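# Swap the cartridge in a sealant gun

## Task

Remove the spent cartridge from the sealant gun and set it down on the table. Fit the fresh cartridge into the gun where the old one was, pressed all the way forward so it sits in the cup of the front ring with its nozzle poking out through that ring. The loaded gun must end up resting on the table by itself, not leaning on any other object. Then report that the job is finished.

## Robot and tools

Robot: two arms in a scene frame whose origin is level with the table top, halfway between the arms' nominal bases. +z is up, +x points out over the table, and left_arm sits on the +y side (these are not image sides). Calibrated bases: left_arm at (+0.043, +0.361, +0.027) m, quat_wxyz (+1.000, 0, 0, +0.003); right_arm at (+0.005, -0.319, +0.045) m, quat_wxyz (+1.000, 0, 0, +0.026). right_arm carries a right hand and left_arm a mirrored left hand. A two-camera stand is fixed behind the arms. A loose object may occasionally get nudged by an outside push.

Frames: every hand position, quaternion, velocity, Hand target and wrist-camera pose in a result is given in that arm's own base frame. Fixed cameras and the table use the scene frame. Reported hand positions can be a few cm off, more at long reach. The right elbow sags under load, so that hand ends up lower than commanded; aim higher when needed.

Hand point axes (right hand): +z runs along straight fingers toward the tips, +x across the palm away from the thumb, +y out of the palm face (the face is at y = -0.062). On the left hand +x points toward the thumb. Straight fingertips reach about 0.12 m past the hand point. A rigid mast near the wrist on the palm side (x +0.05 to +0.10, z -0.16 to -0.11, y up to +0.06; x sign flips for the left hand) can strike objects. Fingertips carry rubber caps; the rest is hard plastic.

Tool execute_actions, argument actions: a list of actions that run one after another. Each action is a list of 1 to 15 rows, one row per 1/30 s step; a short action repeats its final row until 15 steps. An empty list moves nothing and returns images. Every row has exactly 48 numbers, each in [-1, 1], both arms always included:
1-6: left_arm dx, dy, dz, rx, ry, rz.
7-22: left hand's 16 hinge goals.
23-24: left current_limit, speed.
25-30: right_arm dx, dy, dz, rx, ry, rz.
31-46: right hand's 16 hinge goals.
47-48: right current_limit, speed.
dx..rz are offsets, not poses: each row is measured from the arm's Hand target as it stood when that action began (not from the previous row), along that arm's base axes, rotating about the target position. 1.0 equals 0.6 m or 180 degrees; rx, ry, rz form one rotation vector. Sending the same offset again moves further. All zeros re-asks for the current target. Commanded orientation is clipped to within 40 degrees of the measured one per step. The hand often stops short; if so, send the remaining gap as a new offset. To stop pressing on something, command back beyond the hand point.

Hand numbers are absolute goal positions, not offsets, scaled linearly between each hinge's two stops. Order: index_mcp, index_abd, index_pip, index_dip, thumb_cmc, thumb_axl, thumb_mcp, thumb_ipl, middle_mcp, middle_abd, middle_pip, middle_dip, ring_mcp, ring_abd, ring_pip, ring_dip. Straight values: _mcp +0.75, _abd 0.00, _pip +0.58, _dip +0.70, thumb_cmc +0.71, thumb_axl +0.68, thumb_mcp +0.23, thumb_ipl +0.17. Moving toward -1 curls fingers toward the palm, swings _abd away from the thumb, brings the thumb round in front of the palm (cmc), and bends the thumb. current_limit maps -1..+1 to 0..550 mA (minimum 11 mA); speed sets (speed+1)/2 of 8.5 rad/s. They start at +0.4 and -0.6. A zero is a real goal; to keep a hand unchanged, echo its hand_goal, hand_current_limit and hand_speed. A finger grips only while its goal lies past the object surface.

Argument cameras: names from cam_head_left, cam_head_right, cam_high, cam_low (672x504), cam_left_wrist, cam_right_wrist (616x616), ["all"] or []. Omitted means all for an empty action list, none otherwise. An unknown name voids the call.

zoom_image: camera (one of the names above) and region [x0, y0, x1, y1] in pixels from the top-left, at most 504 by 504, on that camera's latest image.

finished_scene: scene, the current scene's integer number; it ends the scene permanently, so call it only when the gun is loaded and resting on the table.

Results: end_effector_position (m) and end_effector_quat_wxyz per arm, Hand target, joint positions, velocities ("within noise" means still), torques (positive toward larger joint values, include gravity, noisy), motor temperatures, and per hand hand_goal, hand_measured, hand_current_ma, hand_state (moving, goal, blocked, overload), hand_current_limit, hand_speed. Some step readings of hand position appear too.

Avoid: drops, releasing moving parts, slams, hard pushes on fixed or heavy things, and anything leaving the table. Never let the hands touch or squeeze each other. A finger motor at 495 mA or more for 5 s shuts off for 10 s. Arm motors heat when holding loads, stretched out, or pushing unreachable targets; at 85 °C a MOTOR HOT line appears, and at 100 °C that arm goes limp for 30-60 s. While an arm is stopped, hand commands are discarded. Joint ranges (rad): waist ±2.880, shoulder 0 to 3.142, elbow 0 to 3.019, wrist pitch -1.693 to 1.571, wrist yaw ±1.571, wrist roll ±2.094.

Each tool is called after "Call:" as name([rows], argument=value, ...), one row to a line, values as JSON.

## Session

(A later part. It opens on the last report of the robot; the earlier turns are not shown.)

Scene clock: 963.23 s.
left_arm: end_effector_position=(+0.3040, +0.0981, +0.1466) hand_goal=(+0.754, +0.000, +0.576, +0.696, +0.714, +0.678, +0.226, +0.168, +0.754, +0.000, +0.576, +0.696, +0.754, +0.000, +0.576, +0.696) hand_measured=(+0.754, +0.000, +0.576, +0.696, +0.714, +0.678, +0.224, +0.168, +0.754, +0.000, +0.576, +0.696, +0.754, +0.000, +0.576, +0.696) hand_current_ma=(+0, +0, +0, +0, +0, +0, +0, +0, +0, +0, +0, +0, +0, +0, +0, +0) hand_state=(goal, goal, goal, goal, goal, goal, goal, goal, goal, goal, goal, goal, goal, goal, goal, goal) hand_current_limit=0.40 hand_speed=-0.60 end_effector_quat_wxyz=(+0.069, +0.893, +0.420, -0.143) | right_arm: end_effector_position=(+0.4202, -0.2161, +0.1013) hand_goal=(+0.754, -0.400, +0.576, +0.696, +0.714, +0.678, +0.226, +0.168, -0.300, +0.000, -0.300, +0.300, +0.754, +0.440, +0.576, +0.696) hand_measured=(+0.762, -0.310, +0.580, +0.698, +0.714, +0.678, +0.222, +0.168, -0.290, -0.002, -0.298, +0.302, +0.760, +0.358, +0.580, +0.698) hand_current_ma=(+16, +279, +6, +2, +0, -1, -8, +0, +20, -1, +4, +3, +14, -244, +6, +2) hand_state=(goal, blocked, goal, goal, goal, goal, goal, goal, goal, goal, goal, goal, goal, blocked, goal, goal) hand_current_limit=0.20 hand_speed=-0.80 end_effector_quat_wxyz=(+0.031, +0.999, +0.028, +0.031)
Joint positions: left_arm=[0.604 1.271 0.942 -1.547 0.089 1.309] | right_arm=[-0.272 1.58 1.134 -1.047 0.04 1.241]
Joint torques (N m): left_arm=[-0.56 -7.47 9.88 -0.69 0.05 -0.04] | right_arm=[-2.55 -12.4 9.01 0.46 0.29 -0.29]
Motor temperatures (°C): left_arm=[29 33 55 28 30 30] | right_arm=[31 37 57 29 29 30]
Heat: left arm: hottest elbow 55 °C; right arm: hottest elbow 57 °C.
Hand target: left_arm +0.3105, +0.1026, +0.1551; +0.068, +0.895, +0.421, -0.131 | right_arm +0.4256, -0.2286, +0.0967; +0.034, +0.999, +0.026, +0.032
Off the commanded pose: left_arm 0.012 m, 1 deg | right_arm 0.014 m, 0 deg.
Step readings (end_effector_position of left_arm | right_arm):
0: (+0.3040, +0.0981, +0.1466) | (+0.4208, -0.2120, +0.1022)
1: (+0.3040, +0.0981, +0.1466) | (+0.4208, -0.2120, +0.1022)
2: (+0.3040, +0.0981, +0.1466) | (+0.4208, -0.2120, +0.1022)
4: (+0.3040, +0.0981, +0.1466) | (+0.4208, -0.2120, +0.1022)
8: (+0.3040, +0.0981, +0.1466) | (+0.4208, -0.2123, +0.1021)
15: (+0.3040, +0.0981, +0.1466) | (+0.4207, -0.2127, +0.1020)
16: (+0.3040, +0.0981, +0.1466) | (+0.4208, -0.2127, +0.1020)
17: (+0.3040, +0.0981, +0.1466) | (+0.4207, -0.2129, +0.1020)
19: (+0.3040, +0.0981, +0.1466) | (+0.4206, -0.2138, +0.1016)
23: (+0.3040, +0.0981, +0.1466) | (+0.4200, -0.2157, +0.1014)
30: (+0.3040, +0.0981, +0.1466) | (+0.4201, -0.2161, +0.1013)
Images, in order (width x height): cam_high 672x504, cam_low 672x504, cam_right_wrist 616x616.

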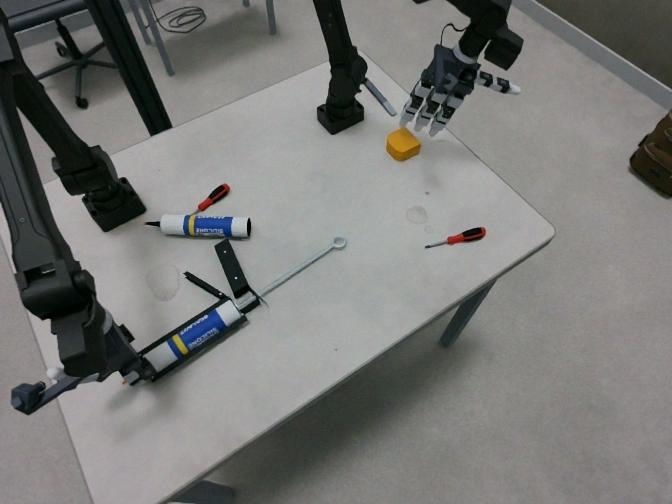

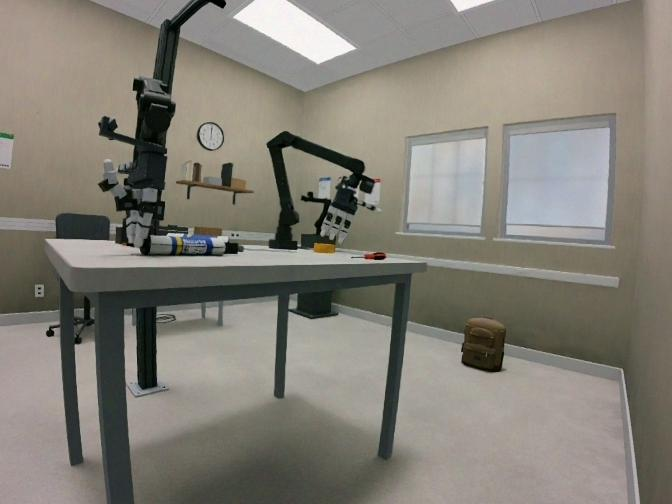

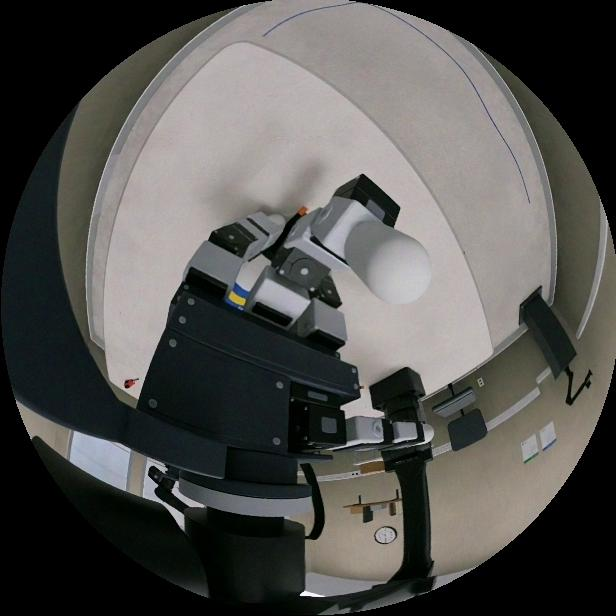

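Call:
execute_actions([
  [[0,0,0,0,0,0,0.754,0,0.576,0.696,0.714,0.678,0.226,0.168,0.754,0,0.576,0.696,0.754,0,0.576,0.696,0.4,-0.6,0.0005,-0.015,0.0,0,0,0,0.754,-0.40,0.576,0.696,0.714,0.678,0.226,0.168,-0.3,0,-0.3,0.3,0.754,0.44,0.576,0.696,0.2,-0.8]],
], cameras=["cam_high","cam_low","cam_right_wrist"])

Call:
zoom_image(camera="cam_low", region=[100, 200, 250, 265])

Call:
zoom_image(camera="cam_high", region=[110, 280, 270, 400])

Scene clock: 968.03 s.
left_arm: end_effector_position=(+0.3040, +0.0981, +0.1466) hand_goal=(+0.754, +0.000, +0.576, +0.696, +0.714, +0.678, +0.226, +0.168, +0.754, +0.000, +0.576, +0.696, +0.754, +0.000, +0.576, +0.696) hand_measured=(+0.754, +0.000, +0.576, +0.696, +0.714, +0.678, +0.224, +0.168, +0.754, +0.000, +0.576, +0.696, +0.754, +0.000, +0.576, +0.696) hand_current_ma=(+0, +0, +0, +0, +0, +0, +0, +0, +0, +0, +0, +0, +0, +0, +0, +0) hand_state=(goal, goal, goal, goal, goal, goal, goal, goal, goal, goal, goal, goal, goal, goal, goal, goal) hand_current_limit=0.40 hand_speed=-0.60 end_effector_quat_wxyz=(+0.069, +0.893, +0.420, -0.143) | right_arm: end_effector_position=(+0.4191, -0.2212, +0.1007) hand_goal=(+0.754, -0.400, +0.576, +0.696, +0.714, +0.678, +0.226, +0.168, -0.300, +0.000, -0.300, +0.300, +0.754, +0.440, +0.576, +0.696) hand_measured=(+0.770, -0.310, +0.586, +0.700, +0.714, +0.678, +0.222, +0.168, -0.290, -0.002, -0.298, +0.302, +0.770, +0.358, +0.584, +0.700) hand_current_ma=(+43, +279, +19, +9, +0, -1, -8, +0, +20, -1, +4, +3, +39, -244, +19, +9) hand_state=(goal, blocked, goal, goal, goal, goal, goal, goal, goal, goal, goal, goal, goal, blocked, goal, goal) hand_current_limit=0.20 hand_speed=-0.80 end_effector_quat_wxyz=(+0.028, +0.999, +0.030, +0.032)
Joint positions: left_arm=[0.604 1.271 0.942 -1.547 0.089 1.309] | right_arm=[-0.286 1.58 1.134 -1.047 0.034 1.222]
Joint torques (N m): left_arm=[-0.56 -7.36 9.87 -0.75 0.05 -0.03] | right_arm=[-3.02 -11.93 9.58 0.43 0.46 -0.27]
Motor temperatures (°C): left_arm=[29 33 55 28 30 30] | right_arm=[31 37 57 29 29 30]
Heat: left arm: hottest elbow 55 °C; right arm: hottest elbow 57 °C.
Hand target: left_arm +0.3105, +0.1026, +0.1551; +0.068, +0.895, +0.421, -0.131 | right_arm +0.4259, -0.2376, +0.0967; +0.034, +0.999, +0.026, +0.032
Off the commanded pose: left_arm 0.012 m, 1 deg | right_arm 0.018 m, 1 deg.
Step readings (end_effector_position of left_arm | right_arm):
0: (+0.3040, +0.0981, +0.1466) | (+0.4202, -0.2162, +0.1013)
1: (+0.3040, +0.0981, +0.1466) | (+0.4202, -0.2163, +0.1013)
2: (+0.3040, +0.0981, +0.1466) | (+0.4202, -0.2164, +0.1011)
4: (+0.3040, +0.0981, +0.1466) | (+0.4201, -0.2173, +0.1009)
8: (+0.3040, +0.0981, +0.1466) | (+0.4191, -0.2200, +0.1007)
15: (+0.3040, +0.0981, +0.1466) | (+0.4190, -0.2212, +0.1007)
Images, in order (width x height): cam_high 672x504, cam_low 672x504, cam_right_wrist 616x616.

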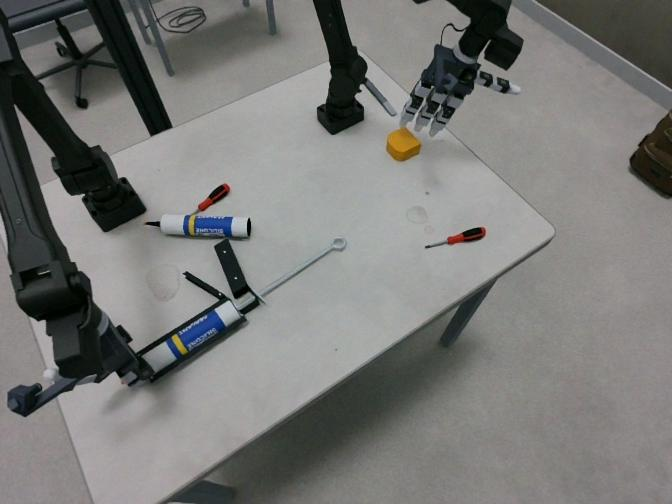

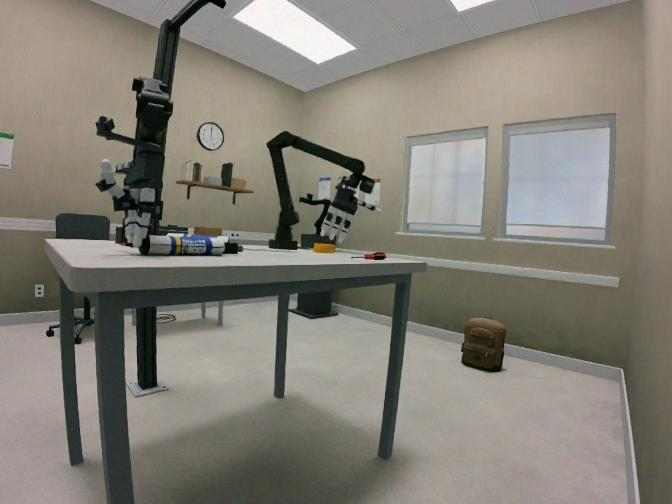

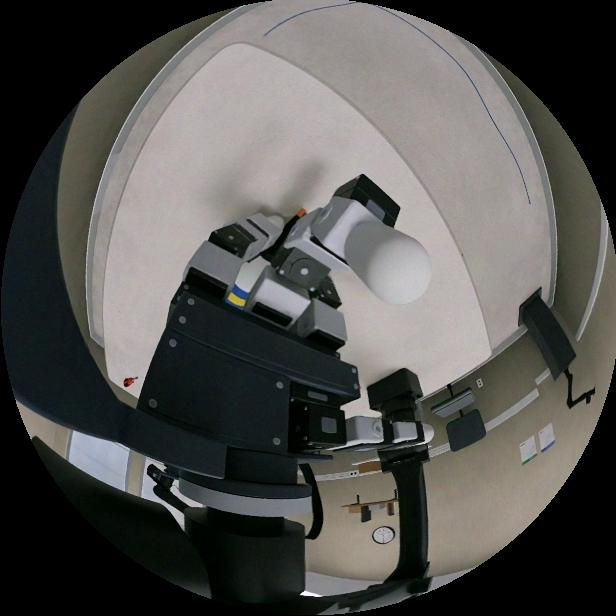

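Scaled by 3.360 from the camera's 672x504 image, which has a finer 960x720 frame.

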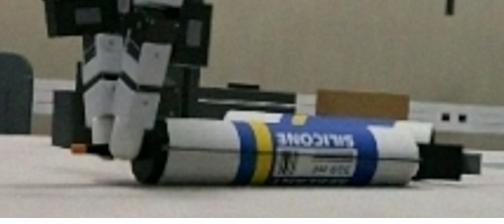

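Scaled by 3.150 from the camera's 672x504 image, which has a finer 960x720 frame.

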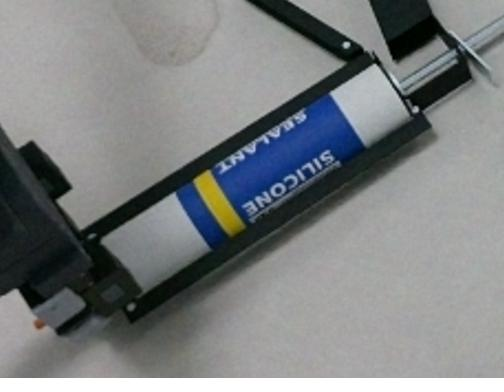

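Call:
zoom_image(camera="cam_high", region=[200, 280, 270, 330])

Call:
execute_actions([
  [[0,0,0,0,0,0,0.754,0,0.576,0.696,0.714,0.678,0.226,0.168,0.754,0,0.576,0.696,0.754,0,0.576,0.696,0.4,-0.6,0.0005,-0.02,0.0,0,0,0,0.754,-0.40,0.576,0.696,0.714,0.678,0.226,0.168,-0.3,0,-0.3,0.3,0.754,0.44,0.576,0.696,0.2,-0.8]],
], cameras=["cam_high","cam_low","cam_head_left"])

Call:
zoom_image(camera="cam_high", region=[200, 280, 270, 330])

Call:
zoom_image(camera="cam_head_left", region=[360, 260, 480, 320])

Call:
zoom_image(camera="cam_low", region=[100, 200, 250, 265])

Scaled by 7.200 from the camera's 672x504 image, which has a finer 960x720 frame.

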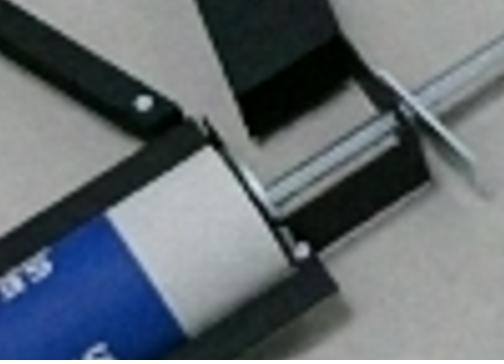

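Scene clock: 976.70 s.
left_arm: end_effector_position=(+0.3040, +0.0981, +0.1466) hand_goal=(+0.754, +0.000, +0.576, +0.696, +0.714, +0.678, +0.226, +0.168, +0.754, +0.000, +0.576, +0.696, +0.754, +0.000, +0.576, +0.696) hand_measured=(+0.754, +0.000, +0.576, +0.696, +0.714, +0.678, +0.224, +0.168, +0.754, +0.000, +0.576, +0.696, +0.754, +0.000, +0.576, +0.696) hand_current_ma=(+0, +0, +0, +0, +0, +0, +0, +0, +0, +0, +0, +0, +0, +0, +0, +0) hand_state=(goal, goal, goal, goal, goal, goal, goal, goal, goal, goal, goal, goal, goal, goal, goal, goal) hand_current_limit=0.40 hand_speed=-0.60 end_effector_quat_wxyz=(+0.069, +0.893, +0.420, -0.143) | right_arm: end_effector_position=(+0.4146, -0.2331, +0.0962) hand_goal=(+0.754, -0.400, +0.576, +0.696, +0.714, +0.678, +0.226, +0.168, -0.300, +0.000, -0.300, +0.300, +0.754, +0.440, +0.576, +0.696) hand_measured=(+0.776, -0.318, +0.588, +0.704, +0.714, +0.678, +0.222, +0.168, -0.290, -0.002, -0.298, +0.302, +0.768, +0.360, +0.586, +0.702) hand_current_ma=(+61, +245, +28, +14, +0, -1, -8, +0, +20, -1, +4, +3, +37, -237, +19, +9) hand_state=(blocked, blocked, goal, goal, goal, goal, goal, goal, goal, goal, goal, goal, goal, blocked, goal, goal) hand_current_limit=0.20 hand_speed=-0.80 end_effector_quat_wxyz=(+0.026, +0.999, +0.029, +0.027)
Joint positions: left_arm=[0.604 1.271 0.942 -1.547 0.089 1.309] | right_arm=[-0.315 1.59 1.134 -1.047 0.032 1.198]
Joint torques (N m): left_arm=[-0.5 -7.59 9.85 -0.79 0.05 -0.04] | right_arm=[-2.61 -12.04 10.39 0.35 0.47 -0.26]
Motor temperatures (°C): left_arm=[29 33 55 28 30 30] | right_arm=[31 37 57 29 29 30]
Heat: left arm: hottest elbow 55 °C; right arm: hottest elbow 57 °C.
Hand target: left_arm +0.3105, +0.1026, +0.1551; +0.068, +0.895, +0.421, -0.131 | right_arm +0.4262, -0.2497, +0.0967; +0.034, +0.999, +0.026, +0.032
Off the commanded pose: left_arm 0.012 m, 1 deg | right_arm 0.020 m, 1 deg.
Step readings (end_effector_position of left_arm | right_arm):
0: (+0.3040, +0.0981, +0.1466) | (+0.4191, -0.2212, +0.1007)
1: (+0.3040, +0.0981, +0.1466) | (+0.4191, -0.2214, +0.1007)
2: (+0.3040, +0.0981, +0.1466) | (+0.4190, -0.2216, +0.1005)
4: (+0.3040, +0.0981, +0.1466) | (+0.4188, -0.2229, +0.0999)
8: (+0.3040, +0.0981, +0.1466) | (+0.4165, -0.2283, +0.0987)
15: (+0.3040, +0.0981, +0.1466) | (+0.4144, -0.2330, +0.0963)
Images, in order (width x height): cam_head_left 672x504, cam_high 672x504, cam_low 672x504.

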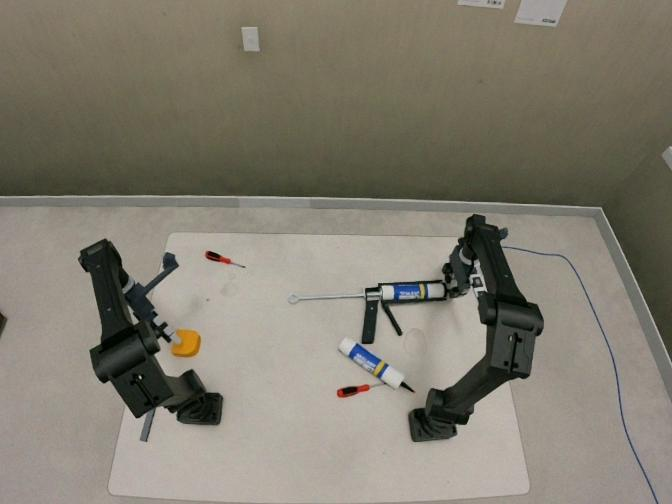

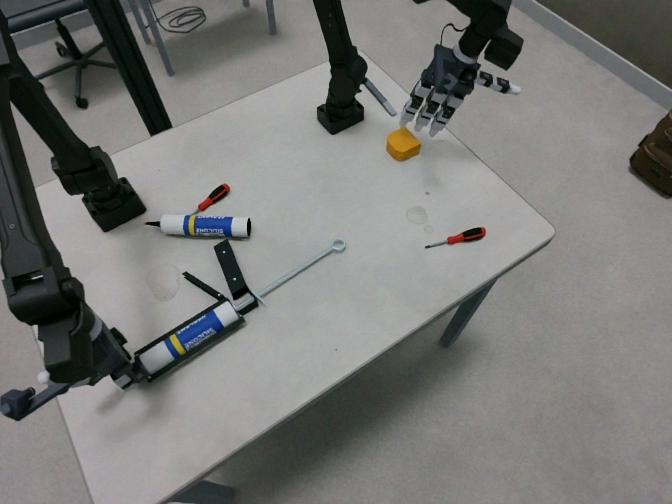

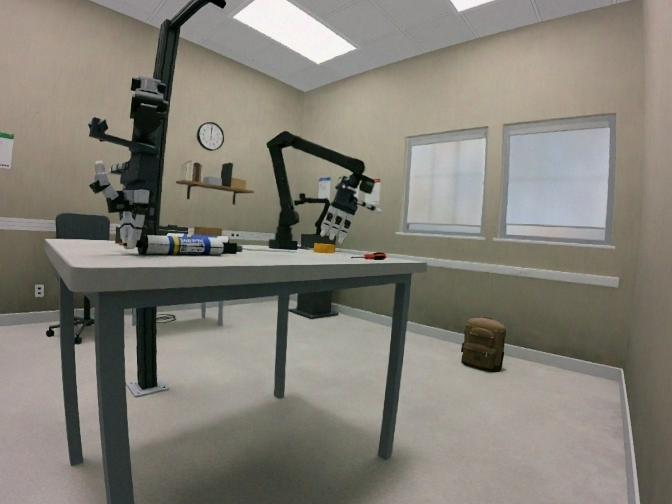

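Scaled by 7.200 from the camera's 672x504 image, which has a finer 960x720 frame.

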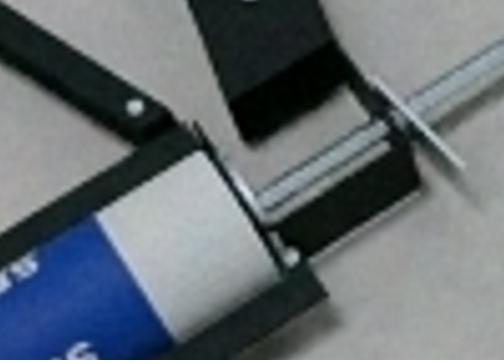

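Scaled by 4.200 from the camera's 672x504 image, which has a finer 960x720 frame.

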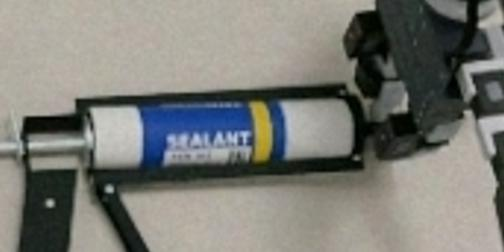

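Scaled by 3.360 from the camera's 672x504 image, which has a finer 960x720 frame.

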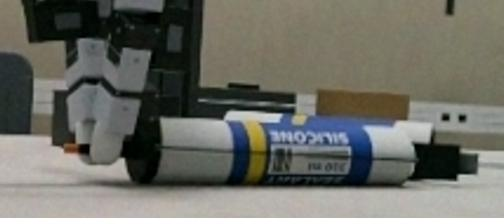

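Call:
execute_actions([
  [[0,0,0,0,0,0,0.754,0,0.576,0.696,0.714,0.678,0.226,0.168,0.754,0,0.576,0.696,0.754,0,0.576,0.696,0.4,-0.6,0.0,0.02,0.0,0,0,0,0.754,-0.23,0.576,0.696,0.714,0.678,0.226,0.168,-0.3,0,-0.3,0.3,0.754,0.27,0.576,0.696,0.4,-0.7]],
  [[0,0,0,0,0,0,0.754,0,0.576,0.696,0.714,0.678,0.226,0.168,0.754,0,0.576,0.696,0.754,0,0.576,0.696,0.4,-0.6,0.0,0.0,0.08,0,0,0,0.754,-0.23,0.576,0.696,0.714,0.678,0.226,0.168,-0.3,0,-0.3,0.3,0.754,0.27,0.576,0.696,0.4,-0.7]],
  [[0,0,0,0,0,0,0.754,0,0.576,0.696,0.714,0.678,0.226,0.168,0.754,0,0.576,0.696,0.754,0,0.576,0.696,0.4,-0.6,-0.25,0.0,0.1,0,0,0,0.754,-0.23,0.576,0.696,0.714,0.678,0.226,0.168,-0.3,0,-0.3,0.3,0.754,0.27,0.576,0.696,0.4,-0.7]],
], cameras=["all"])

Call:
zoom_image(camera="cam_low", region=[100, 215, 250, 265])

Call:
zoom_image(camera="cam_high", region=[100, 280, 270, 400])

Call:
zoom_image(camera="cam_head_left", region=[360, 260, 480, 320])

Call:
zoom_image(camera="cam_head_right", region=[360, 260, 480, 320])

Call:
zoom_image(camera="cam_head_left", region=[320, 330, 440, 400])

Call:
zoom_image(camera="cam_high", region=[130, 195, 270, 255])

Scene clock: 993.97 s.
left_arm: end_effector_position=(+0.3040, +0.0981, +0.1466) hand_goal=(+0.754, +0.000, +0.576, +0.696, +0.714, +0.678, +0.226, +0.168, +0.754, +0.000, +0.576, +0.696, +0.754, +0.000, +0.576, +0.696) hand_measured=(+0.754, +0.000, +0.576, +0.696, +0.714, +0.678, +0.224, +0.168, +0.754, +0.000, +0.576, +0.696, +0.754, +0.000, +0.576, +0.696) hand_current_ma=(+0, +0, +0, +0, +0, +0, +0, +0, +0, +0, +0, +0, +0, +0, +0, +0) hand_state=(goal, goal, goal, goal, goal, goal, goal, goal, goal, goal, goal, goal, goal, goal, goal, goal) hand_current_limit=0.40 hand_speed=-0.60 end_effector_quat_wxyz=(+0.069, +0.893, +0.420, -0.143) | right_arm: end_effector_position=(+0.2769, -0.2336, +0.2053) hand_goal=(+0.754, -0.230, +0.576, +0.696, +0.714, +0.678, +0.226, +0.168, -0.300, +0.000, -0.300, +0.300, +0.754, +0.270, +0.576, +0.696) hand_measured=(+0.754, -0.230, +0.578, +0.698, +0.714, +0.678, +0.222, +0.168, -0.290, -0.002, -0.298, +0.302, +0.754, +0.268, +0.578, +0.698) hand_current_ma=(+1, +0, +3, +5, +0, -1, -9, +0, +20, -1, +4, +3, +1, -2, +3, +4) hand_state=(goal, goal, goal, goal, goal, goal, goal, goal, goal, goal, goal, goal, goal, goal, goal, goal) hand_current_limit=0.40 hand_speed=-0.70 end_effector_quat_wxyz=(+0.038, +0.998, +0.023, +0.040)
Joint positions: left_arm=[0.604 1.271 0.942 -1.547 0.089 1.309] | right_arm=[-0.445 1.144 0.995 -1.316 0.032 1.077]
Joint torques (N m): left_arm=[-0.62 -7.41 9.88 -0.72 0.06 -0.03] | right_arm=[-1.79 -6.71 9.51 -0.51 0.05 -0.21]
Motor temperatures (°C): left_arm=[29 33 55 28 30 30] | right_arm=[31 37 58 29 29 30]
Heat: left arm: hottest elbow 55 °C; right arm: hottest elbow 58 °C.
Hand target: left_arm +0.3105, +0.1026, +0.1551; +0.068, +0.895, +0.421, -0.131 | right_arm +0.2763, -0.2378, +0.2047; +0.034, +0.999, +0.026, +0.032
Off the commanded pose: left_arm 0.012 m, 1 deg | right_arm 0.004 m, 1 deg.
Step readings (end_effector_position of left_arm | right_arm):
0: (+0.3040, +0.0981, +0.1466) | (+0.4146, -0.2331, +0.0962)
1: (+0.3040, +0.0981, +0.1466) | (+0.4146, -0.2331, +0.0962)
2: (+0.3040, +0.0981, +0.1466) | (+0.4146, -0.2331, +0.0962)
4: (+0.3040, +0.0981, +0.1466) | (+0.4142, -0.2341, +0.0966)
8: (+0.3040, +0.0981, +0.1466) | (+0.4140, -0.2345, +0.0969)
15: (+0.3040, +0.0981, +0.1466) | (+0.4140, -0.2345, +0.0969)
16: (+0.3040, +0.0981, +0.1466) | (+0.4140, -0.2345, +0.0969)
17: (+0.3040, +0.0981, +0.1466) | (+0.4139, -0.2345, +0.0975)
19: (+0.3040, +0.0981, +0.1466) | (+0.4111, -0.2336, +0.1005)
23: (+0.3040, +0.0981, +0.1466) | (+0.4113, -0.2337, +0.1128)
30: (+0.3040, +0.0981, +0.1466) | (+0.4155, -0.2351, +0.1294)
31: (+0.3040, +0.0981, +0.1466) | (+0.4151, -0.2350, +0.1305)
32: (+0.3040, +0.0981, +0.1466) | (+0.4101, -0.2346, +0.1312)
34: (+0.3040, +0.0981, +0.1466) | (+0.3863, -0.2319, +0.1356)
38: (+0.3040, +0.0981, +0.1466) | (+0.3130, -0.2303, +0.1623)
45: (+0.3040, +0.0981, +0.1466) | (+0.2769, -0.2342, +0.2096)

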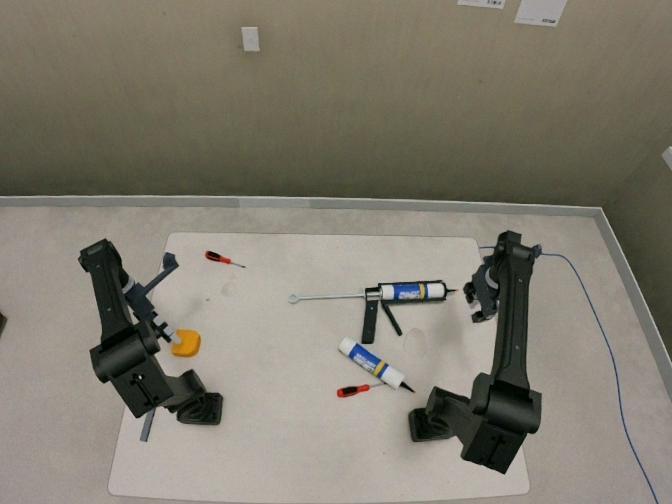

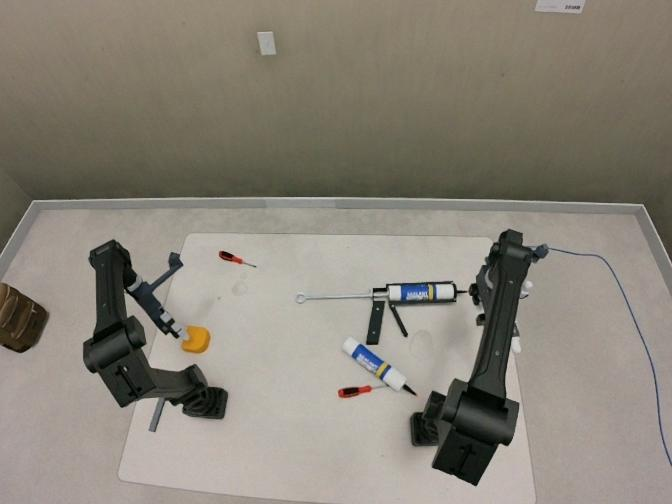

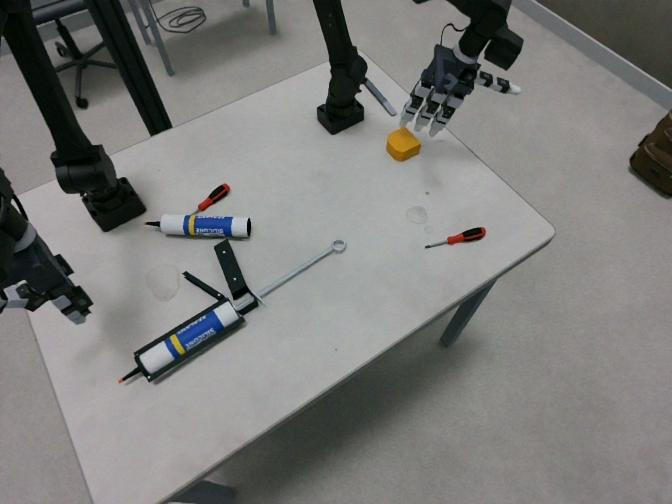

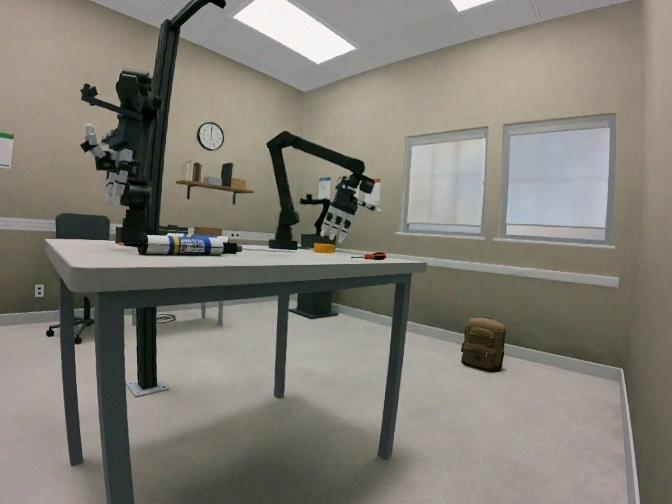

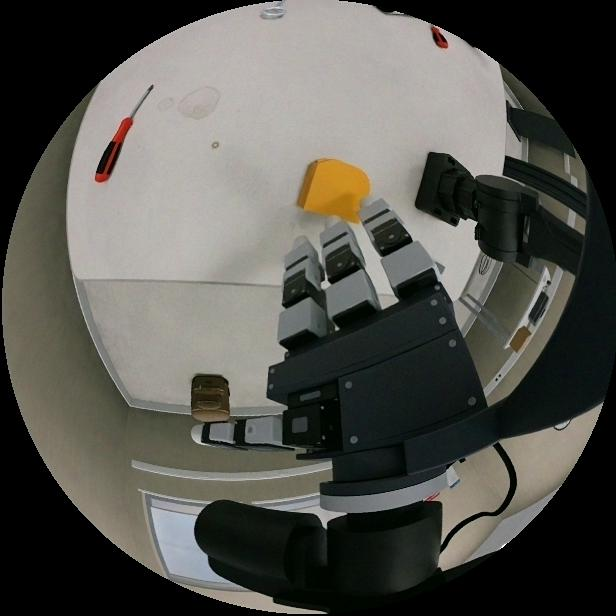

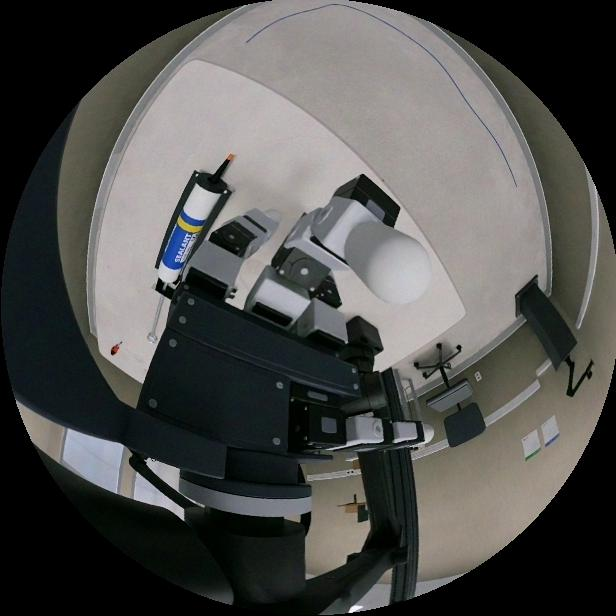

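Scaled by 3.360 from the camera's 672x504 image, which has a finer 960x720 frame.

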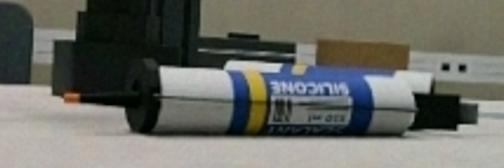

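Scaled by 2.965 from the camera's 672x504 image, which has a finer 960x720 frame.

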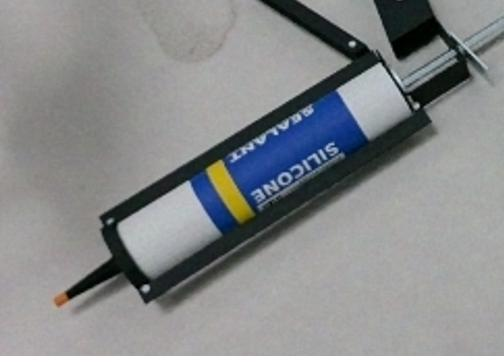

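Scaled by 4.200 from the camera's 672x504 image, which has a finer 960x720 frame.

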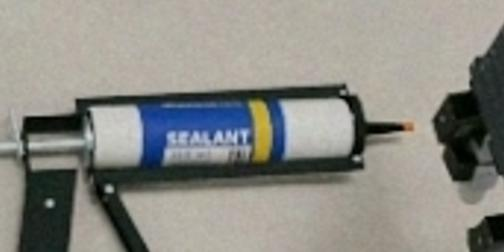

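Scaled by 4.200 from the camera's 672x504 image, which has a finer 960x720 frame.

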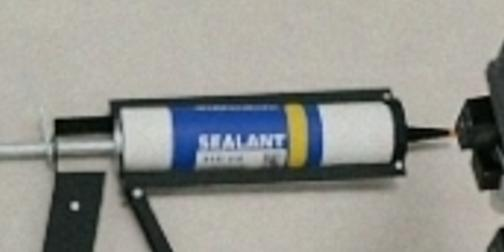

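Scaled by 4.200 from the camera's 672x504 image, which has a finer 960x720 frame.

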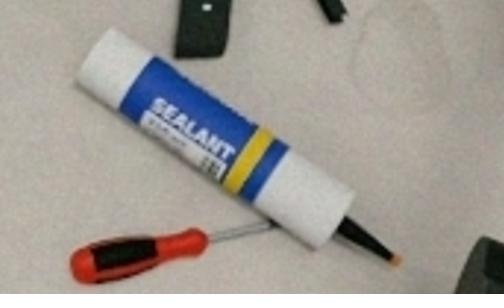

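Scaled by 3.600 from the camera's 672x504 image, which has a finer 960x720 frame.

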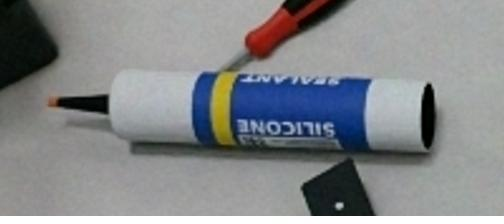

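Call:
zoom_image(camera="cam_high", region=[115, 335, 175, 390])

Call:
zoom_image(camera="cam_head_left", region=[425, 272, 465, 308])

Call:
zoom_image(camera="cam_low", region=[115, 225, 185, 265])

Call:
zoom_image(camera="cam_right_wrist", region=[140, 140, 250, 250])

Call:
zoom_image(camera="cam_head_left", region=[370, 272, 420, 312])

Scaled by 8.400 from the camera's 672x504 image, which has a finer 960x720 frame.

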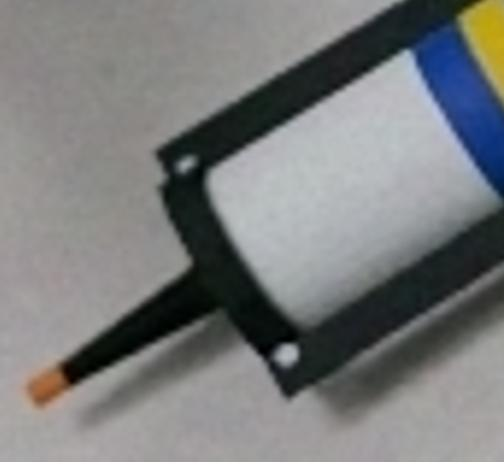

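Scaled by 12.600 from the camera's 672x504 image, which has a finer 960x720 frame.

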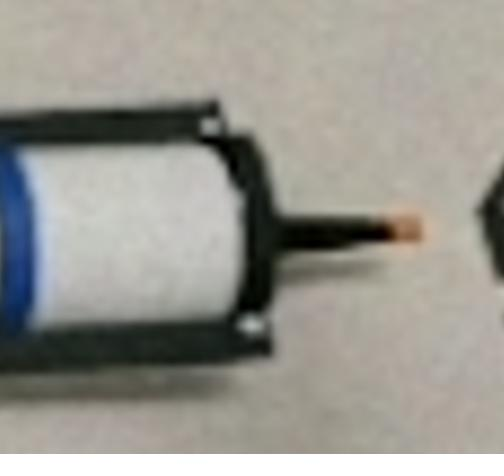

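Scaled by 7.200 from the camera's 672x504 image, which has a finer 960x720 frame.

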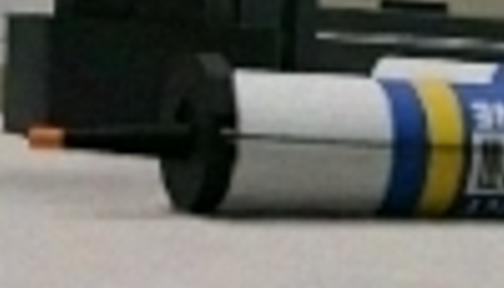

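Scaled by 4.582 from the camera's 616x616 image, which has a finer 880x880 frame.

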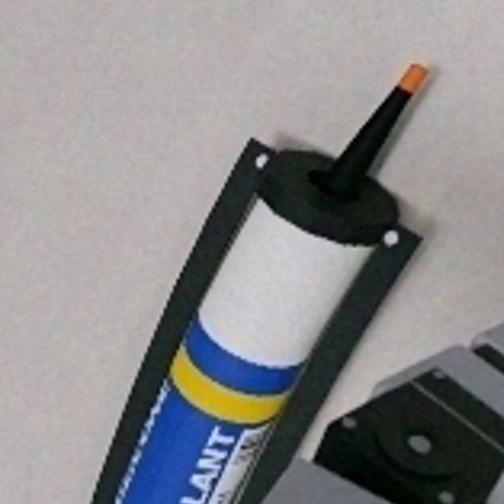

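Scaled by 10.080 from the camera's 672x504 image, which has a finer 960x720 frame.

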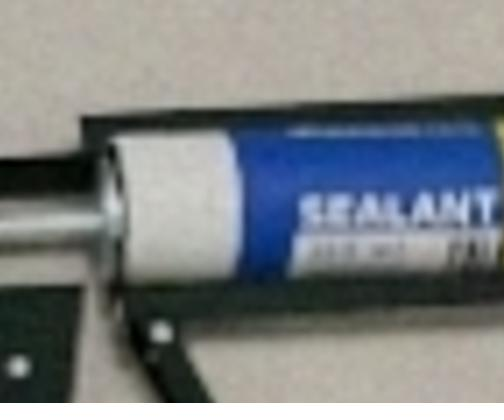

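Call:
execute_actions([
  [[0,0,0,0,0,0,0.754,0,0.576,0.696,0.714,0.678,0.226,0.168,0.754,0,0.576,0.696,0.754,0,0.576,0.696,0.4,-0.6,0.0,0.15,0.07,0,0,0,0.754,0,0.576,0.696,0.714,0.678,0.226,0.168,-0.3,0,-0.3,0.3,0.754,0,0.576,0.696,0.4,-0.5]],
  [[0,0,0,0,0,0,0.754,0,0.576,0.696,0.714,0.678,0.226,0.168,0.754,0,0.576,0.696,0.754,0,0.576,0.696,0.4,-0.6,0.0,0.15,0.03,0,0,0,0.754,0,0.576,0.696,0.714,0.678,0.226,0.168,-0.3,0,-0.3,0.3,0.754,0,0.576,0.696,0.4,-0.5]],
], cameras=["cam_right_wrist"])

Scene clock: 1028.47 s.
left_arm: end_effector_position=(+0.3040, +0.0981, +0.1466) hand_goal=(+0.754, +0.000, +0.576, +0.696, +0.714, +0.678, +0.226, +0.168, +0.754, +0.000, +0.576, +0.696, +0.754, +0.000, +0.576, +0.696) hand_measured=(+0.754, +0.000, +0.576, +0.696, +0.714, +0.678, +0.224, +0.168, +0.754, +0.000, +0.576, +0.696, +0.754, +0.000, +0.576, +0.696) hand_current_ma=(+0, +0, +0, +0, +0, +0, +0, +0, +0, +0, +0, +0, +0, +0, +0, +0) hand_state=(goal, goal, goal, goal, goal, goal, goal, goal, goal, goal, goal, goal, goal, goal, goal, goal) hand_current_limit=0.40 hand_speed=-0.60 end_effector_quat_wxyz=(+0.069, +0.893, +0.420, -0.143) | right_arm: end_effector_position=(+0.2672, -0.0632, +0.2500) hand_goal=(+0.754, +0.000, +0.576, +0.696, +0.714, +0.678, +0.226, +0.168, -0.300, +0.000, -0.300, +0.300, +0.754, +0.000, +0.576, +0.696) hand_measured=(+0.752, -0.002, +0.578, +0.698, +0.714, +0.678, +0.222, +0.168, -0.290, -0.002, -0.298, +0.302, +0.754, +0.002, +0.576, +0.698) hand_current_ma=(-1, -3, +1, +4, +0, -1, -9, +0, +20, -1, +4, +3, -1, +3, +1, +4) hand_state=(goal, goal, goal, goal, goal, goal, goal, goal, goal, goal, goal, goal, goal, goal, goal, goal) hand_current_limit=0.40 hand_speed=-0.50 end_effector_quat_wxyz=(+0.033, +0.999, +0.028, +0.022)
Joint positions: left_arm=[0.604 1.271 0.942 -1.547 0.089 1.309] | right_arm=[0.124 1.057 1.053 -1.53 0.07 1.637]
Joint torques (N m): left_arm=[-0.5 -7.36 9.89 -0.76 0.05 -0.03] | right_arm=[0.67 -5.07 12.01 -0.73 0.22 0.08]
Motor temperatures (°C): left_arm=[29 33 55 28 30 30] | right_arm=[31 36 57 29 29 30]
Heat: left arm: hottest elbow 55 °C; right arm: hottest elbow 57 °C.
Hand target: left_arm +0.3105, +0.1026, +0.1551; +0.068, +0.895, +0.421, -0.131 | right_arm +0.2764, -0.0577, +0.2646; +0.034, +0.999, +0.026, +0.032
Off the commanded pose: left_arm 0.012 m, 1 deg | right_arm 0.018 m, 1 deg.
Step readings (end_effector_position of left_arm | right_arm):
0: (+0.3040, +0.0981, +0.1466) | (+0.2770, -0.2337, +0.2053)
1: (+0.3040, +0.0981, +0.1466) | (+0.2766, -0.2333, +0.2052)
2: (+0.3040, +0.0981, +0.1466) | (+0.2754, -0.2302, +0.2051)
4: (+0.3040, +0.0981, +0.1466) | (+0.2716, -0.2163, +0.2073)
8: (+0.3040, +0.0981, +0.1466) | (+0.2745, -0.1737, +0.2181)
15: (+0.3040, +0.0981, +0.1466) | (+0.2696, -0.1512, +0.2293)
16: (+0.3040, +0.0981, +0.1466) | (+0.2688, -0.1501, +0.2296)
17: (+0.3040, +0.0981, +0.1466) | (+0.2677, -0.1467, +0.2301)
19: (+0.3040, +0.0981, +0.1466) | (+0.2677, -0.1293, +0.2315)
23: (+0.3040, +0.0981, +0.1466) | (+0.2731, -0.0827, +0.2360)
30: (+0.3040, +0.0981, +0.1466) | (+0.2719, -0.0641, +0.2485)
Images, in order (width x height): cam_right_wrist 616x616.

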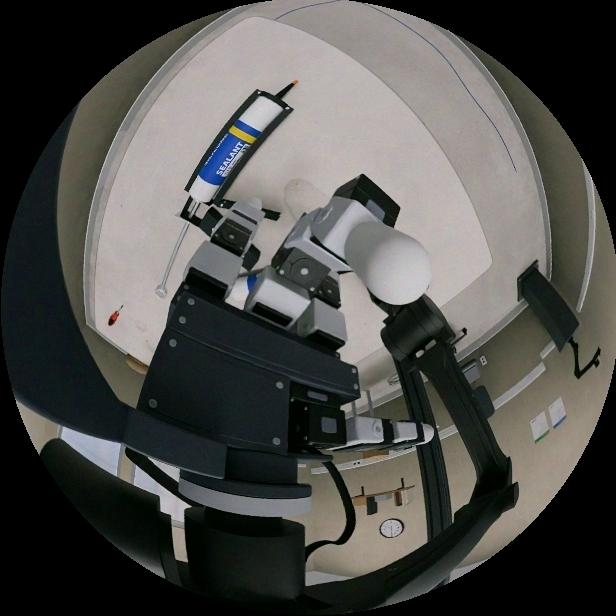

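Call:
zoom_image(camera="cam_right_wrist", region=[150, 150, 290, 250])

Call:
zoom_image(camera="cam_right_wrist", region=[170, 70, 310, 210])

Scaled by 3.600 from the camera's 616x616 image, which has a finer 880x880 frame.

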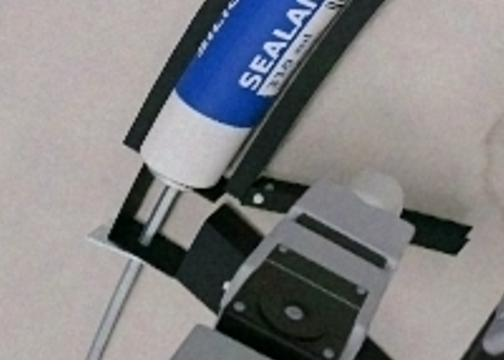

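Scaled by 3.600 from the camera's 616x616 image, which has a finer 880x880 frame.

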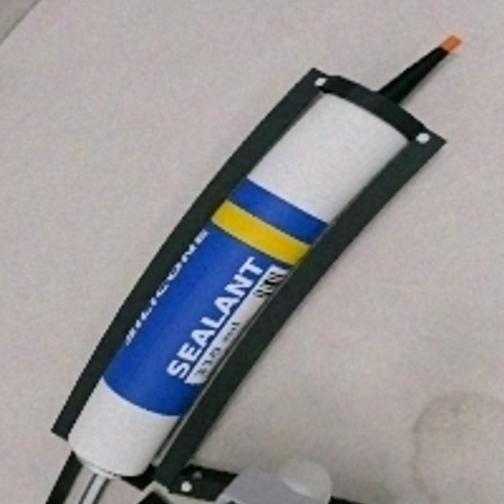

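Call:
execute_actions([
  [[0,0,0,0,0,0,0.754,0,0.576,0.696,0.714,0.678,0.226,0.168,0.754,0,0.576,0.696,0.754,0,0.576,0.696,0.4,-0.6,-0.02,-0.09,-0.07,0,0,0,0.754,0,0.576,0.696,0.714,0.678,0.226,0.168,-0.3,0,-0.3,0.3,0.754,0,0.576,0.696,0.4,-0.5]],
], cameras=["cam_right_wrist"])

Call:
zoom_image(camera="cam_right_wrist", region=[120, 150, 260, 290])

Scene clock: 1044.30 s.
left_arm: end_effector_position=(+0.3040, +0.0981, +0.1466) hand_goal=(+0.754, +0.000, +0.576, +0.696, +0.714, +0.678, +0.226, +0.168, +0.754, +0.000, +0.576, +0.696, +0.754, +0.000, +0.576, +0.696) hand_measured=(+0.754, +0.000, +0.576, +0.696, +0.714, +0.678, +0.224, +0.168, +0.754, +0.000, +0.576, +0.696, +0.754, +0.000, +0.576, +0.696) hand_current_ma=(+0, +0, +0, +0, +0, +0, +0, +0, +0, +0, +0, +0, +0, +0, +0, +0) hand_state=(goal, goal, goal, goal, goal, goal, goal, goal, goal, goal, goal, goal, goal, goal, goal, goal) hand_current_limit=0.40 hand_speed=-0.60 end_effector_quat_wxyz=(+0.069, +0.893, +0.420, -0.143) | right_arm: end_effector_position=(+0.2608, -0.1082, +0.2204) hand_goal=(+0.754, +0.000, +0.576, +0.696, +0.714, +0.678, +0.226, +0.168, -0.300, +0.000, -0.300, +0.300, +0.754, +0.000, +0.576, +0.696) hand_measured=(+0.754, -0.002, +0.578, +0.698, +0.714, +0.678, +0.222, +0.168, -0.290, -0.002, -0.298, +0.302, +0.754, +0.002, +0.576, +0.698) hand_current_ma=(+0, -3, +1, +4, +0, -1, -9, +0, +20, -1, +4, +3, +0, +3, +1, +4) hand_state=(goal, goal, goal, goal, goal, goal, goal, goal, goal, goal, goal, goal, goal, goal, goal, goal) hand_current_limit=0.40 hand_speed=-0.50 end_effector_quat_wxyz=(+0.035, +0.999, +0.024, +0.021)
Joint positions: left_arm=[0.604 1.271 0.942 -1.547 0.089 1.309] | right_arm=[-0.037 1.038 0.962 -1.449 0.067 1.484]
Joint torques (N m): left_arm=[-0.5 -7.36 9.87 -0.73 0.05 -0.03] | right_arm=[-1.79 -6.3 8.87 0.32 0.07 -0.27]
Motor temperatures (°C): left_arm=[29 33 55 28 30 30] | right_arm=[31 36 60 29 29 30]
Heat: left arm: hottest elbow 55 °C; right arm: hottest elbow 60 °C.
Hand target: left_arm +0.3105, +0.1026, +0.1551; +0.068, +0.895, +0.421, -0.131 | right_arm +0.2643, -0.1118, +0.2227; +0.034, +0.999, +0.026, +0.032
Off the commanded pose: left_arm 0.012 m, 1 deg | right_arm 0.005 m, 1 deg.
Step readings (end_effector_position of left_arm | right_arm):
0: (+0.3040, +0.0981, +0.1466) | (+0.2671, -0.0632, +0.2500)
1: (+0.3040, +0.0981, +0.1466) | (+0.2671, -0.0633, +0.2501)
2: (+0.3040, +0.0981, +0.1466) | (+0.2672, -0.0649, +0.2497)
4: (+0.3040, +0.0981, +0.1466) | (+0.2682, -0.0720, +0.2450)
8: (+0.3040, +0.0981, +0.1466) | (+0.2584, -0.0958, +0.2284)
15: (+0.3040, +0.0981, +0.1466) | (+0.2583, -0.1072, +0.2205)
Images, in order (width x height): cam_right_wrist 616x616.

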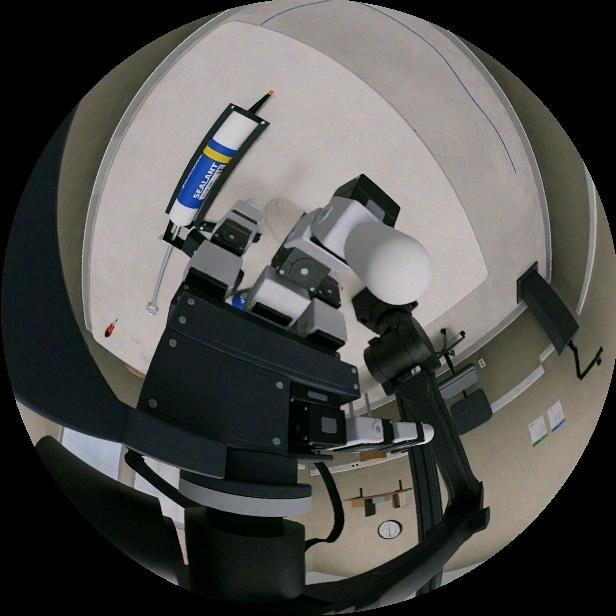

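Scaled by 3.600 from the camera's 616x616 image, which has a finer 880x880 frame.

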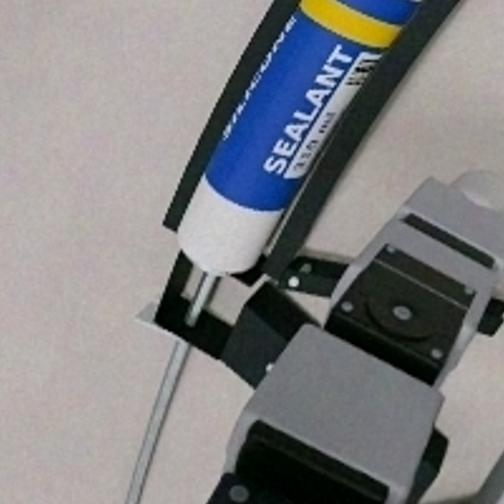

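Call:
zoom_image(camera="cam_right_wrist", region=[155, 195, 215, 250])

Call:
zoom_image(camera="cam_right_wrist", region=[205, 80, 285, 160])

Scaled by 8.400 from the camera's 616x616 image, which has a finer 880x880 frame.

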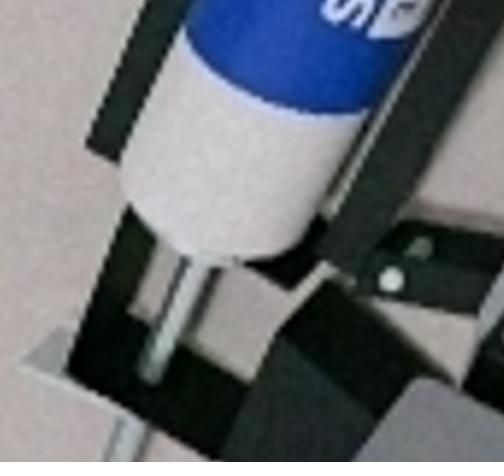

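Scaled by 6.300 from the camera's 616x616 image, which has a finer 880x880 frame.

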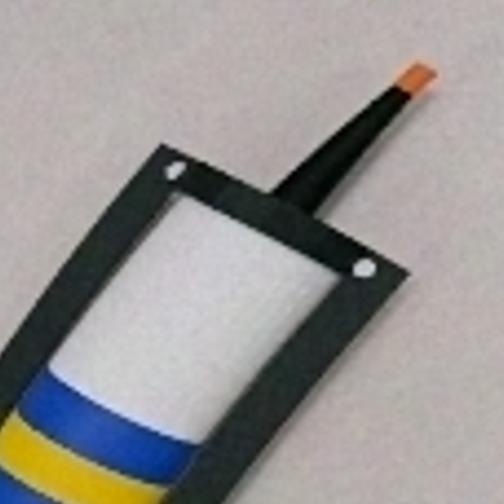

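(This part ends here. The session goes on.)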